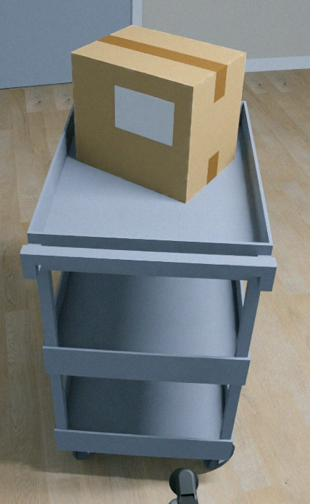

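Emit:
{"fn": "move", "kwargs": {
  "blocking": false,
  "r1": {"base":{"strafe_m":-0.08}},
  "r2": {"base":{"translate_m":0.34},"joints":{"gripper_m":0.1}},
  "cameras": []
}}

Emit:
{"fn": "wait", "kwargs": {
  "seconds": 4,
  "cameras": []
}}

Emit:
{"fn": "wait", "kwargs": {
  "seconds": 4,
  "cameras": ["r2_head_camera","r2_wrist_camera","r1_head_camera"]
}}

Scene clock: 203.27 s.
move: r1 moving; r2 moving
r1.base_odometry: x=+0.394 y=+1.742 heading=+2.919
r1.turned_by_wheels: +0.000
r1.turned_by_imu: +0.000
r1.base_tilt: forward=-1.6 right=+1.3
r1.lidar_m: 0.90 0.97 1.23 2.52 2.66 2.03 1.93 2.05 2.26 2.16 1.20 0.87
r1.base_status: strafe_m moving
r1.joint_positions: lift_m=+0.127 arm_m=+0.000 wrist_yaw_rad=+3.089 wrist_pitch_rad=+0.002 wrist_roll_rad=+0.000 gripper_m=+0.056
r1.joint_status: not commanded
r1.measured_speeds: translate_m=+0.000 strafe_m=-0.140 rotate_rad=+0.001 lift_m=+0.000 arm_m=+0.000 wrist_yaw_rad=+0.000 wrist_pitch_rad=+0.000 wrist_roll_rad=+0.000
r1.motor_effort: lift_m=+20(20) arm_m=-4(4) wheel_0=+9(12) wheel_1=-9(10) wheel_2=+0(1)
r1.servo_current: wrist_yaw_rad=46(65) wrist_pitch_rad=46(46) wrist_roll_rad=26(65) gripper_m=39(46)
r1.hand_pose: x=-0.1125 y=+0.1024 z=+0.3046 quat_wxyz=(+0.026, -0.001, +0.000, +1.000) (m; r1's base frame)
r1.wrist_depth_mm: 136 138 - - - - - / 112 139 - - - - - / 117 140 272 - - - - / 137 162 - - - - - / 1661 - - - - - - / 1182 1182 193 1205 188 1160 1160 / 854 741 759 143 788 778 820
r2.base_odometry: x=-0.109 y=-0.902 heading=-2.267
r2.turned_by_wheels: +0.000
r2.turned_by_imu: +0.000
r2.base_tilt: forward=-0.7 right=+0.1
r2.lidar_m: 0.85 3.61 2.37 2.13 2.15 2.49 2.21 2.24 2.78 2.59 2.62 0.86
r2.base_status: translate_m moving
r2.joint_positions: lift_m=+0.680 arm_m=+0.000 wrist_yaw_rad=+0.003 wrist_pitch_rad=+0.002 wrist_roll_rad=+1.568 gripper_m=+0.075
r2.joint_status: gripper_m moving
r2.measured_speeds: translate_m=+0.122 strafe_m=+0.000 rotate_rad=-0.005 lift_m=+0.000 arm_m=+0.000 wrist_yaw_rad=+0.000 wrist_pitch_rad=+0.000 wrist_roll_rad=+0.000
r2.motor_effort: lift_m=+14(14) arm_m=-4(4) wheel_0=+6(10) wheel_1=+7(8) wheel_2=-13(13)
r2.servo_current: wrist_yaw_rad=52(59) wrist_pitch_rad=39(46) wrist_roll_rad=46(52) gripper_m=91(91)
r2.hand_pose: x=+0.4595 y=-0.0867 z=+0.8581 quat_wxyz=(+0.708, +0.706, +0.001, +0.000) (m; r2's base frame)
r2.wrist_depth_mm: - - - - - 1708 1182 / - - - - - 1661 1182 / - - - 946 - 668 - / - - 991 917 - 683 - / - - - 699 - 699 - / - - 192 715 187 723 1255 / - - - - - 1708 1205
pictures: none
No camera images: "cameras" was empty.

Scene clock: 204.10 s.
earlier move: r1 done; r2 moving
r1.base_odometry: x=+0.404 y=+1.785 heading=+2.919
r1.turned_by_wheels: +0.000
r1.turned_by_imu: +0.000
r1.base_tilt: forward=-1.6 right=+1.3
r1.lidar_m: 0.91 0.94 1.20 2.60 2.67 2.03 1.94 2.05 2.20 2.12 1.19 0.85
r1.base_status: done
r1.joint_positions: lift_m=+0.127 arm_m=+0.000 wrist_yaw_rad=+3.089 wrist_pitch_rad=+0.002 wrist_roll_rad=+0.000 gripper_m=+0.056
r1.joint_status: not commanded
r1.measured_speeds: all 0
r1.motor_effort: lift_m=+20(20) arm_m=-4(4) wheel_0=+2(12) wheel_1=+0(10) wheel_2=+0(1)
r1.servo_current: wrist_yaw_rad=59(65) wrist_pitch_rad=46(52) wrist_roll_rad=52(65) gripper_m=39(46)
r1.hand_pose: x=-0.1125 y=+0.1024 z=+0.3046 quat_wxyz=(+0.026, -0.001, +0.000, +1.000) (m; r1's base frame)
r1.wrist_depth_mm: 136 139 - - - - - / 112 139 - - - - - / 116 139 270 - - - - / 137 159 - - - - - / 1661 - - - - - - / 1182 1205 193 1205 188 1182 1118 / 854 750 759 809 798 768 809
r2.base_odometry: x=-0.227 y=-1.044 heading=-2.267
r2.turned_by_wheels: +0.000
r2.turned_by_imu: +0.001
r2.base_tilt: forward=-0.7 right=+0.1
r2.lidar_m: 0.67 3.40 2.41 2.15 2.18 2.68 2.42 2.45 2.84 2.55 2.60 0.70
r2.base_status: translate_m moving
r2.joint_positions: lift_m=+0.680 arm_m=+0.000 wrist_yaw_rad=+0.003 wrist_pitch_rad=+0.002 wrist_roll_rad=+1.568 gripper_m=+0.100
r2.joint_status: all done
r2.measured_speeds: translate_m=+0.250 strafe_m=+0.000 rotate_rad=-0.006 lift_m=+0.000 arm_m=+0.000 wrist_yaw_rad=+0.000 wrist_pitch_rad=+0.000 wrist_roll_rad=+0.000
r2.motor_effort: lift_m=+14(14) arm_m=-4(4) wheel_0=+3(11) wheel_1=+4(9) wheel_2=-4(14)
r2.servo_current: wrist_yaw_rad=59(65) wrist_pitch_rad=33(46) wrist_roll_rad=39(59) gripper_m=52(98)
r2.hand_pose: x=+0.4595 y=-0.0867 z=+0.8581 quat_wxyz=(+0.708, +0.706, +0.001, +0.000) (m; r2's base frame)
r2.wrist_depth_mm: - - - - - 1708 1182 / - - - 484 - 1464 488 / - - 854 492 1118 - 496 / - - 778 508 1118 - 504 / - - 854 517 1098 - 517 / - - 192 525 194 - 530 / - - - - - 1618 544
wait: 0.83 of 4 s (r1 has come to rest)
pictures: none
No camera images: "cameras" was empty.

Scene clock: 205.40 s.
earlier move: r2 done
r1.base_odometry: x=+0.404 y=+1.785 heading=+2.919
r1.turned_by_wheels: +0.000
r1.turned_by_imu: +0.000
r1.base_tilt: forward=-1.6 right=+1.2
r1.lidar_m: 0.90 0.95 1.20 2.59 2.70 2.01 1.93 2.04 2.20 2.12 1.19 0.88
r1.base_status: done
r1.joint_positions: lift_m=+0.127 arm_m=+0.000 wrist_yaw_rad=+3.089 wrist_pitch_rad=+0.002 wrist_roll_rad=+0.000 gripper_m=+0.056
r1.joint_status: not commanded
r1.measured_speeds: all 0
r1.motor_effort: lift_m=+20(20) arm_m=-4(4) wheel_0=+1(12) wheel_1=+0(10) wheel_2=+0(1)
r1.servo_current: wrist_yaw_rad=46(72) wrist_pitch_rad=46(52) wrist_roll_rad=52(65) gripper_m=39(46)
r1.hand_pose: x=-0.1125 y=+0.1024 z=+0.3046 quat_wxyz=(+0.026, -0.001, +0.000, +1.000) (m; r1's base frame)
r1.wrist_depth_mm: 136 138 - - - - - / 112 139 - - - - - / 116 139 270 - - - - / 137 159 - - - - - / 1708 - - - - - - / 1205 1182 193 1205 188 1138 1138 / 854 741 750 809 788 788 820
r2.base_odometry: x=-0.306 y=-1.139 heading=-2.267
r2.turned_by_wheels: +0.000
r2.turned_by_imu: +0.000
r2.base_tilt: forward=-0.7 right=+0.1
r2.lidar_m: 0.54 0.60 2.42 2.18 2.20 2.76 2.54 2.58 2.83 2.55 2.57 0.53
r2.base_status: done
r2.joint_positions: lift_m=+0.680 arm_m=+0.000 wrist_yaw_rad=+0.003 wrist_pitch_rad=+0.002 wrist_roll_rad=+1.568 gripper_m=+0.100
r2.joint_status: all done
r2.measured_speeds: all 0
r2.motor_effort: lift_m=+14(14) arm_m=-4(4) wheel_0=+3(11) wheel_1=+2(9) wheel_2=-3(14)
r2.servo_current: wrist_yaw_rad=39(65) wrist_pitch_rad=39(46) wrist_roll_rad=39(65) gripper_m=52(98)
r2.hand_pose: x=+0.4595 y=-0.0867 z=+0.8581 quat_wxyz=(+0.708, +0.706, +0.001, +0.000) (m; r2's base frame)
r2.wrist_depth_mm: - - - 296 355 1397 1042 / - - - 357 - 820 - / - - 661 362 - - - / - - 615 375 379 - - / - - 707 382 387 - - / - - 193 329 192 - - / - - - - - 1921 -
wait: 1.30 of 4 s (r2 has come to rest)
pictures: r1_head_camera, r2_head_camera, r2_wrist_camera
Images, in order (width x height): r1_head_camera 420x560, r2_head_camera 420x560, r2_wrist_camera 616x392.

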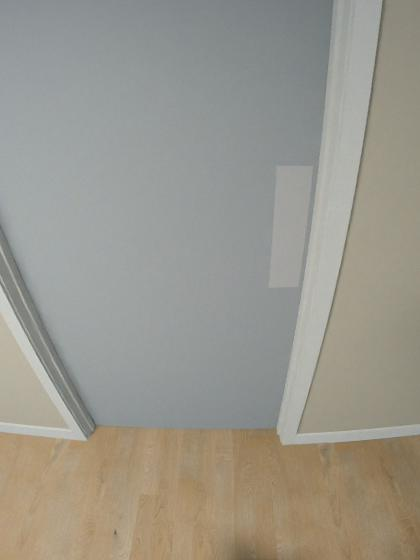

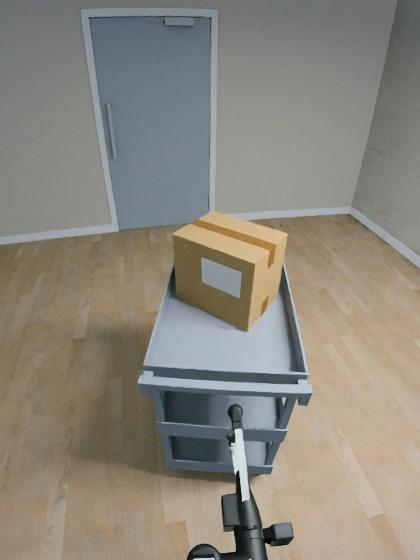

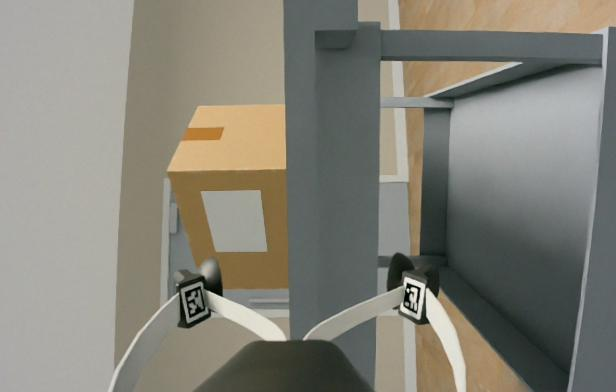

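Emit:
{"fn": "move", "kwargs": {
  "blocking": false,
  "r2": {"joints":{"arm_m":0.12},"pace":"slow","contact_limits":{"arm_m":0.0}},
  "cameras": []
}}

Emit:
{"fn": "wait", "kwargs": {
  "seconds": 4,
  "cameras": ["r2_head_camera","r2_wrist_camera","r2_head_left_camera"]
}}

Scene clock: 212.40 s.
move: r2 moving
r1: as last shown
r1.base_tilt: forward=-1.6 right=+1.3
r1.lidar_m: 0.91 0.96 1.22 2.59 2.69 2.02 1.94 2.05 2.20 2.12 1.22 0.87
r1.motor_effort: lift_m=+20(20) arm_m=-4(4) wheel_0=+1(2) wheel_1=+0(1) wheel_2=+0(0)
r1.servo_current: wrist_yaw_rad=46(52) wrist_pitch_rad=39(46) wrist_roll_rad=52(65) gripper_m=39(46)
r1.wrist_depth_mm: 136 139 - - - - - / 113 139 - - - - - / 116 139 270 - - - - / 137 159 - - - - - / 1756 - - - - - - / 1205 1205 194 1229 187 1160 1138 / 842 741 759 809 788 788 820
r2.base_odometry: x=-0.306 y=-1.139 heading=-2.267
r2.turned_by_wheels: +0.000
r2.turned_by_imu: +0.000
r2.base_tilt: forward=-0.6 right=+0.1
r2.lidar_m: 0.53 0.61 2.42 2.20 2.18 2.74 2.55 2.56 2.79 2.55 2.58 0.55
r2.base_status: not commanded
r2.joint_positions: lift_m=+0.680 arm_m=+0.012 wrist_yaw_rad=+0.003 wrist_pitch_rad=+0.002 wrist_roll_rad=+1.568 gripper_m=+0.100
r2.joint_status: arm_m moving
r2.measured_speeds: translate_m=+0.000 strafe_m=+0.000 rotate_rad=+0.000 lift_m=+0.000 arm_m=+0.049 wrist_yaw_rad=+0.000 wrist_pitch_rad=+0.000 wrist_roll_rad=+0.000
r2.motor_effort: lift_m=+14(14) arm_m=+12(12) wheel_0=+3(3) wheel_1=+2(2) wheel_2=-3(4)
r2.servo_current: wrist_yaw_rad=46(59) wrist_pitch_rad=39(46) wrist_roll_rad=46(59) gripper_m=52(52)
r2.contact_limits: arm_m 0
r2.hand_pose: x=+0.4720 y=-0.0867 z=+0.8581 quat_wxyz=(+0.708, +0.706, +0.001, +0.000) (m; r2's base frame)
r2.wrist_depth_mm: - - - 285 347 347 1060 / - - - 347 - 1661 - / - - 647 353 - - - / - - 603 362 - - - / - - 668 373 370 - - / - - 193 315 193 - - / - - - - - 1808 -
pictures: none
No camera images: "cameras" was empty.

Scene clock: 214.40 s.
earlier move: r2 done
r1.base_odometry: x=+0.404 y=+1.785 heading=+2.919
r1.turned_by_wheels: +0.000
r1.turned_by_imu: +0.000
r1.base_tilt: forward=-1.6 right=+1.3
r1.lidar_m: 0.90 0.95 1.18 2.57 2.68 2.02 1.94 2.04 2.21 2.13 1.22 0.83
r1.base_status: not commanded
r1.joint_positions: lift_m=+0.127 arm_m=+0.000 wrist_yaw_rad=+3.089 wrist_pitch_rad=+0.002 wrist_roll_rad=+0.000 gripper_m=+0.056
r1.joint_status: not commanded
r1.measured_speeds: all 0
r1.motor_effort: lift_m=+20(20) arm_m=-4(4) wheel_0=+2(2) wheel_1=+1(1) wheel_2=+0(0)
r1.servo_current: wrist_yaw_rad=33(65) wrist_pitch_rad=39(52) wrist_roll_rad=65(72) gripper_m=39(52)
r1.hand_pose: x=-0.1125 y=+0.1024 z=+0.3046 quat_wxyz=(+0.026, -0.001, +0.000, +1.000) (m; r1's base frame)
r1.wrist_depth_mm: 136 138 - - - - - / 112 139 - - - - - / 116 140 270 - - - - / 137 160 - - - - - / 1618 - - - - - - / 1182 1182 194 1182 187 1138 1160 / 842 750 750 809 788 778 820
r2.base_odometry: x=-0.306 y=-1.139 heading=-2.267
r2.turned_by_wheels: +0.000
r2.turned_by_imu: +0.000
r2.base_tilt: forward=-0.7 right=+0.0
r2.lidar_m: 0.55 0.61 2.47 2.20 2.20 2.77 2.55 2.54 2.82 2.55 2.57 0.56
r2.base_status: not commanded
r2.joint_positions: lift_m=+0.680 arm_m=+0.120 wrist_yaw_rad=+0.003 wrist_pitch_rad=+0.002 wrist_roll_rad=+1.568 gripper_m=+0.100
r2.joint_status: all done
r2.measured_speeds: all 0
r2.motor_effort: lift_m=+14(14) arm_m=+7(15) wheel_0=+3(4) wheel_1=+2(3) wheel_2=-4(4)
r2.servo_current: wrist_yaw_rad=52(65) wrist_pitch_rad=46(52) wrist_roll_rad=46(59) gripper_m=46(59)
r2.contact_limits: arm_m 0
r2.hand_pose: x=+0.5793 y=-0.0867 z=+0.8581 quat_wxyz=(+0.708, +0.706, +0.001, +0.000) (m; r2's base frame)
r2.wrist_depth_mm: - - - 183 238 1708 1182 / - - - 186 243 831 - / - - 517 191 250 842 - / - - 504 252 255 842 - / - - 559 257 259 - - / - - 195 202 192 - - / - - - - - 1863 517
wait: 2.00 of 4 s (r2 has come to rest)
pictures: r2_head_camera, r2_head_left_camera, r2_wrist_camera
Images, in order (width x height): r2_head_camera 420x560, r2_head_left_camera 420x672, r2_wrist_camera 616x392.

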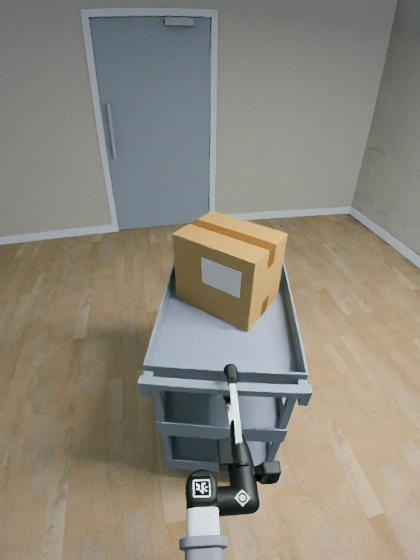

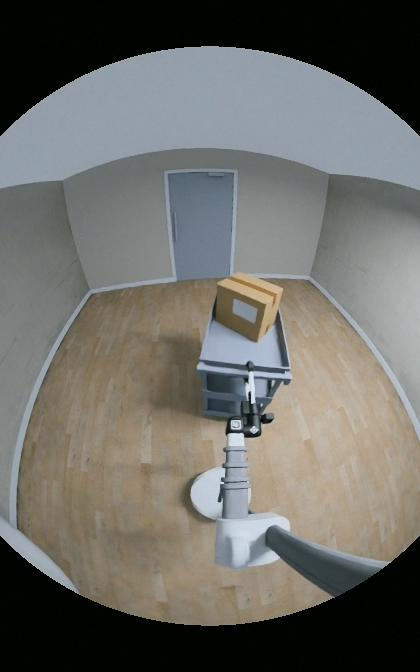

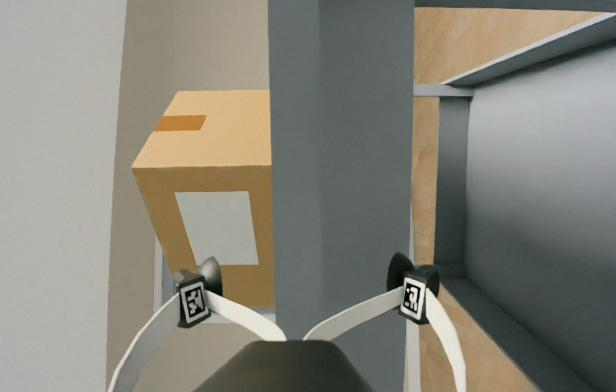

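Emit:
{"fn": "move", "kwargs": {
  "blocking": false,
  "r2": {"joints":{"arm_m":0.138,"lift_m":0.687},"pace":"slow","contact_limits":{"arm_m":0.0}},
  "cameras": []
}}

Emit:
{"fn": "wait", "kwargs": {
  "seconds": 1,
  "cameras": ["r2_wrist_camera"]
}}

Emit:
{"fn": "move", "kwargs": {
  "blocking": false,
  "r2": {"joints":{"gripper_m":0.03}},
  "cameras": []
}}

Emit:
{"fn": "wait", "kwargs": {
  "seconds": 1.5,
  "cameras": ["r2_wrist_camera"]
}}

Scene clock: 224.33 s.
move: r2 moving
r1: as last shown
r1.lidar_m: 0.91 0.93 1.21 2.59 2.66 2.02 1.94 2.05 2.18 2.12 1.20 0.86
r1.motor_effort: lift_m=+20(20) arm_m=-4(4) wheel_0=+2(2) wheel_1=+0(1) wheel_2=+0(0)
r1.servo_current: wrist_yaw_rad=46(52) wrist_pitch_rad=52(52) wrist_roll_rad=39(59) gripper_m=39(46)
r1.wrist_depth_mm: 136 138 - - - - - / 113 139 - - - - - / 116 139 271 - - - - / 137 159 - - - - - / 1708 - - - - - - / 1182 1205 194 1160 188 1160 1138 / 854 750 759 798 798 778 820
r2.base_odometry: x=-0.306 y=-1.139 heading=-2.267
r2.turned_by_wheels: +0.000
r2.turned_by_imu: +0.000
r2.base_tilt: forward=-0.7 right=+0.0
r2.lidar_m: 0.56 0.61 2.42 2.18 2.20 2.75 2.52 2.54 2.81 2.54 2.57 0.55
r2.base_status: not commanded
r2.joint_positions: lift_m=+0.687 arm_m=+0.132 wrist_yaw_rad=+0.003 wrist_pitch_rad=+0.002 wrist_roll_rad=+1.568 gripper_m=+0.100
r2.joint_status: lift_m moving; arm_m moving
r2.measured_speeds: translate_m=+0.000 strafe_m=+0.000 rotate_rad=+0.000 lift_m=+0.000 arm_m=+0.036 wrist_yaw_rad=+0.000 wrist_pitch_rad=+0.000 wrist_roll_rad=+0.000
r2.motor_effort: lift_m=+22(24) arm_m=+8(11) wheel_0=+3(3) wheel_1=+3(3) wheel_2=-3(4)
r2.servo_current: wrist_yaw_rad=46(52) wrist_pitch_rad=46(46) wrist_roll_rad=52(52) gripper_m=52(52)
r2.contact_limits: arm_m 0
r2.hand_pose: x=+0.5913 y=-0.0867 z=+0.8645 quat_wxyz=(+0.708, +0.706, +0.001, +0.000) (m; r2's base frame)
r2.wrist_depth_mm: - - - 173 228 1661 1182 / - - - 177 234 788 - / - - 504 180 238 - - / - - 488 184 244 842 - / - - 544 189 249 866 - / - - 195 191 193 - - / - - - - 259 1863 517
pictures: none
No camera images: "cameras" was empty.

Scene clock: 224.97 s.
earlier move: r2 done
r1.base_odometry: x=+0.404 y=+1.785 heading=+2.919
r1.turned_by_wheels: +0.000
r1.turned_by_imu: +0.000
r1.base_tilt: forward=-1.6 right=+1.3
r1.lidar_m: 0.91 0.95 1.20 2.58 2.70 2.03 1.91 2.04 2.21 2.11 1.22 0.85
r1.base_status: not commanded
r1.joint_positions: lift_m=+0.127 arm_m=+0.000 wrist_yaw_rad=+3.089 wrist_pitch_rad=+0.002 wrist_roll_rad=+0.000 gripper_m=+0.056
r1.joint_status: not commanded
r1.measured_speeds: all 0
r1.motor_effort: lift_m=+20(20) arm_m=-4(4) wheel_0=+2(3) wheel_1=+0(1) wheel_2=+0(0)
r1.servo_current: wrist_yaw_rad=46(52) wrist_pitch_rad=39(52) wrist_roll_rad=52(59) gripper_m=39(46)
r1.hand_pose: x=-0.1125 y=+0.1024 z=+0.3046 quat_wxyz=(+0.026, -0.001, +0.000, +1.000) (m; r1's base frame)
r1.wrist_depth_mm: 136 138 - - - - - / 113 139 - - - - - / 117 139 271 - - - - / 137 159 - - - - - / 1661 - - - - - - / 1205 1205 193 1205 188 1138 1138 / 842 750 759 798 788 768 820
r2.base_odometry: x=-0.306 y=-1.139 heading=-2.267
r2.turned_by_wheels: +0.000
r2.turned_by_imu: +0.000
r2.base_tilt: forward=-0.6 right=+0.1
r2.lidar_m: 0.54 0.64 2.45 2.20 2.18 2.75 2.55 2.57 2.81 2.54 2.56 0.54
r2.base_status: not commanded
r2.joint_positions: lift_m=+0.687 arm_m=+0.138 wrist_yaw_rad=+0.003 wrist_pitch_rad=+0.002 wrist_roll_rad=+1.568 gripper_m=+0.100
r2.joint_status: all done
r2.measured_speeds: all 0
r2.motor_effort: lift_m=+21(24) arm_m=+8(11) wheel_0=+3(3) wheel_1=+2(3) wheel_2=-4(4)
r2.servo_current: wrist_yaw_rad=46(52) wrist_pitch_rad=46(46) wrist_roll_rad=39(65) gripper_m=46(59)
r2.contact_limits: arm_m 0
r2.hand_pose: x=+0.5973 y=-0.0867 z=+0.8645 quat_wxyz=(+0.708, +0.706, +0.001, +0.000) (m; r2's base frame)
r2.wrist_depth_mm: - - - 166 222 1537 1182 / - - - 171 228 788 - / - - 504 175 232 - - / - - 484 177 237 - - / - - 530 181 241 - - / - - 195 185 193 - - / - - - - - 1756 512
wait: 0.63 of 1 s (r2 has come to rest)
pictures: r2_wrist_camera
Images, in order (width x height): r2_wrist_camera 616x392.

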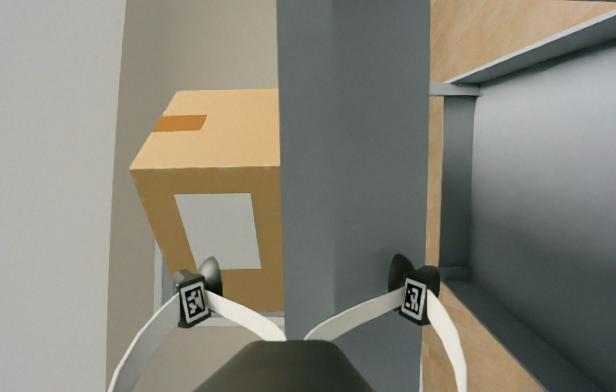

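Scene clock: 225.47 s.
move: r2 moving
r1: as last shown
r1.lidar_m: 0.90 0.96 1.21 2.58 2.71 2.01 1.93 2.02 2.21 2.11 1.20 0.86
r1.motor_effort: lift_m=+20(20) arm_m=-4(4) wheel_0=+1(2) wheel_1=+1(1) wheel_2=+0(0)
r1.servo_current: wrist_yaw_rad=59(59) wrist_pitch_rad=39(46) wrist_roll_rad=33(59) gripper_m=46(46)
r1.wrist_depth_mm: 136 138 - - - - - / 112 139 - - - - - / 116 140 270 - - - - / 137 159 - - - - - / 1661 - - - - - - / 1182 1182 193 1205 187 1160 1160 / 866 759 750 809 798 778 820
r2.base_odometry: x=-0.306 y=-1.139 heading=-2.267
r2.turned_by_wheels: +0.000
r2.turned_by_imu: +0.000
r2.base_tilt: forward=-0.7 right=+0.1
r2.lidar_m: 0.55 0.61 2.45 2.20 2.19 2.77 2.53 2.57 2.81 2.54 2.58 0.54
r2.base_status: not commanded
r2.joint_positions: lift_m=+0.687 arm_m=+0.138 wrist_yaw_rad=+0.003 wrist_pitch_rad=+0.002 wrist_roll_rad=+1.568 gripper_m=+0.083
r2.joint_status: gripper_m moving
r2.measured_speeds: translate_m=+0.000 strafe_m=+0.000 rotate_rad=+0.000 lift_m=+0.000 arm_m=+0.000 wrist_yaw_rad=-0.002 wrist_pitch_rad=+0.000 wrist_roll_rad=+0.000
r2.motor_effort: lift_m=+21(21) arm_m=+8(8) wheel_0=+3(3) wheel_1=+2(3) wheel_2=-4(4)
r2.servo_current: wrist_yaw_rad=39(59) wrist_pitch_rad=46(46) wrist_roll_rad=52(52) gripper_m=104(104)
r2.contact_limits: arm_m 0
r2.hand_pose: x=+0.5973 y=-0.0867 z=+0.8645 quat_wxyz=(+0.708, +0.706, +0.001, +0.000) (m; r2's base frame)
r2.wrist_depth_mm: - - - 167 223 1661 1182 / - - - 172 229 759 - / - - 512 175 233 - - / - - 477 179 237 842 - / - - 530 182 241 854 - / - - 196 185 190 - - / - - - - - 1921 512
pictures: none
No camera images: "cameras" was empty.

Scene clock: 226.50 s.
earlier move: r2 done
r1.base_odometry: x=+0.404 y=+1.785 heading=+2.919
r1.turned_by_wheels: +0.000
r1.turned_by_imu: +0.000
r1.base_tilt: forward=-1.6 right=+1.2
r1.lidar_m: 0.92 0.97 1.22 2.59 2.71 2.04 1.93 2.02 2.21 2.11 1.21 0.87
r1.base_status: not commanded
r1.joint_positions: lift_m=+0.127 arm_m=+0.000 wrist_yaw_rad=+3.089 wrist_pitch_rad=+0.002 wrist_roll_rad=+0.000 gripper_m=+0.056
r1.joint_status: not commanded
r1.measured_speeds: all 0
r1.motor_effort: lift_m=+20(20) arm_m=-4(4) wheel_0=+2(2) wheel_1=+0(1) wheel_2=+0(0)
r1.servo_current: wrist_yaw_rad=52(65) wrist_pitch_rad=39(52) wrist_roll_rad=52(65) gripper_m=39(46)
r1.hand_pose: x=-0.1125 y=+0.1024 z=+0.3046 quat_wxyz=(+0.026, -0.001, +0.000, +1.000) (m; r1's base frame)
r1.wrist_depth_mm: 137 138 - - - - - / 112 139 - - - - - / 116 139 270 - - - - / 137 159 - - - - - / 1708 - - - - - - / 1182 1182 194 1205 187 1138 1160 / 842 750 750 809 798 768 820
r2.base_odometry: x=-0.306 y=-1.139 heading=-2.267
r2.turned_by_wheels: +0.000
r2.turned_by_imu: +0.000
r2.base_tilt: forward=-0.7 right=+0.1
r2.lidar_m: 0.54 0.64 2.45 2.20 2.19 2.76 2.53 2.55 2.79 2.55 2.57 0.57
r2.base_status: not commanded
r2.joint_positions: lift_m=+0.687 arm_m=+0.138 wrist_yaw_rad=+0.002 wrist_pitch_rad=+0.002 wrist_roll_rad=+1.568 gripper_m=+0.030
r2.joint_status: all done
r2.measured_speeds: all 0
r2.motor_effort: lift_m=+21(22) arm_m=+7(8) wheel_0=+3(3) wheel_1=+2(3) wheel_2=-4(4)
r2.servo_current: wrist_yaw_rad=46(59) wrist_pitch_rad=39(46) wrist_roll_rad=59(59) gripper_m=65(143)
r2.contact_limits: arm_m 0
r2.hand_pose: x=+0.5973 y=-0.0868 z=+0.8644 quat_wxyz=(+0.708, +0.706, +0.001, +0.000) (m; r2's base frame)
r2.wrist_depth_mm: - - - 167 224 1756 1182 / - - - 171 229 768 - / - - 512 175 233 - - / - - 480 179 238 842 - / - - 549 182 243 854 - / - - 196 184 189 - - / - - - - - 1661 521
wait: 1.03 of 1.5 s (r2 has come to rest)
pictures: r2_wrist_camera
Images, in order (width x height): r2_wrist_camera 616x392.

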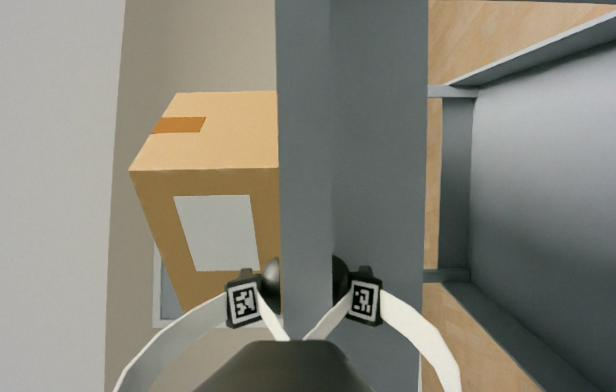

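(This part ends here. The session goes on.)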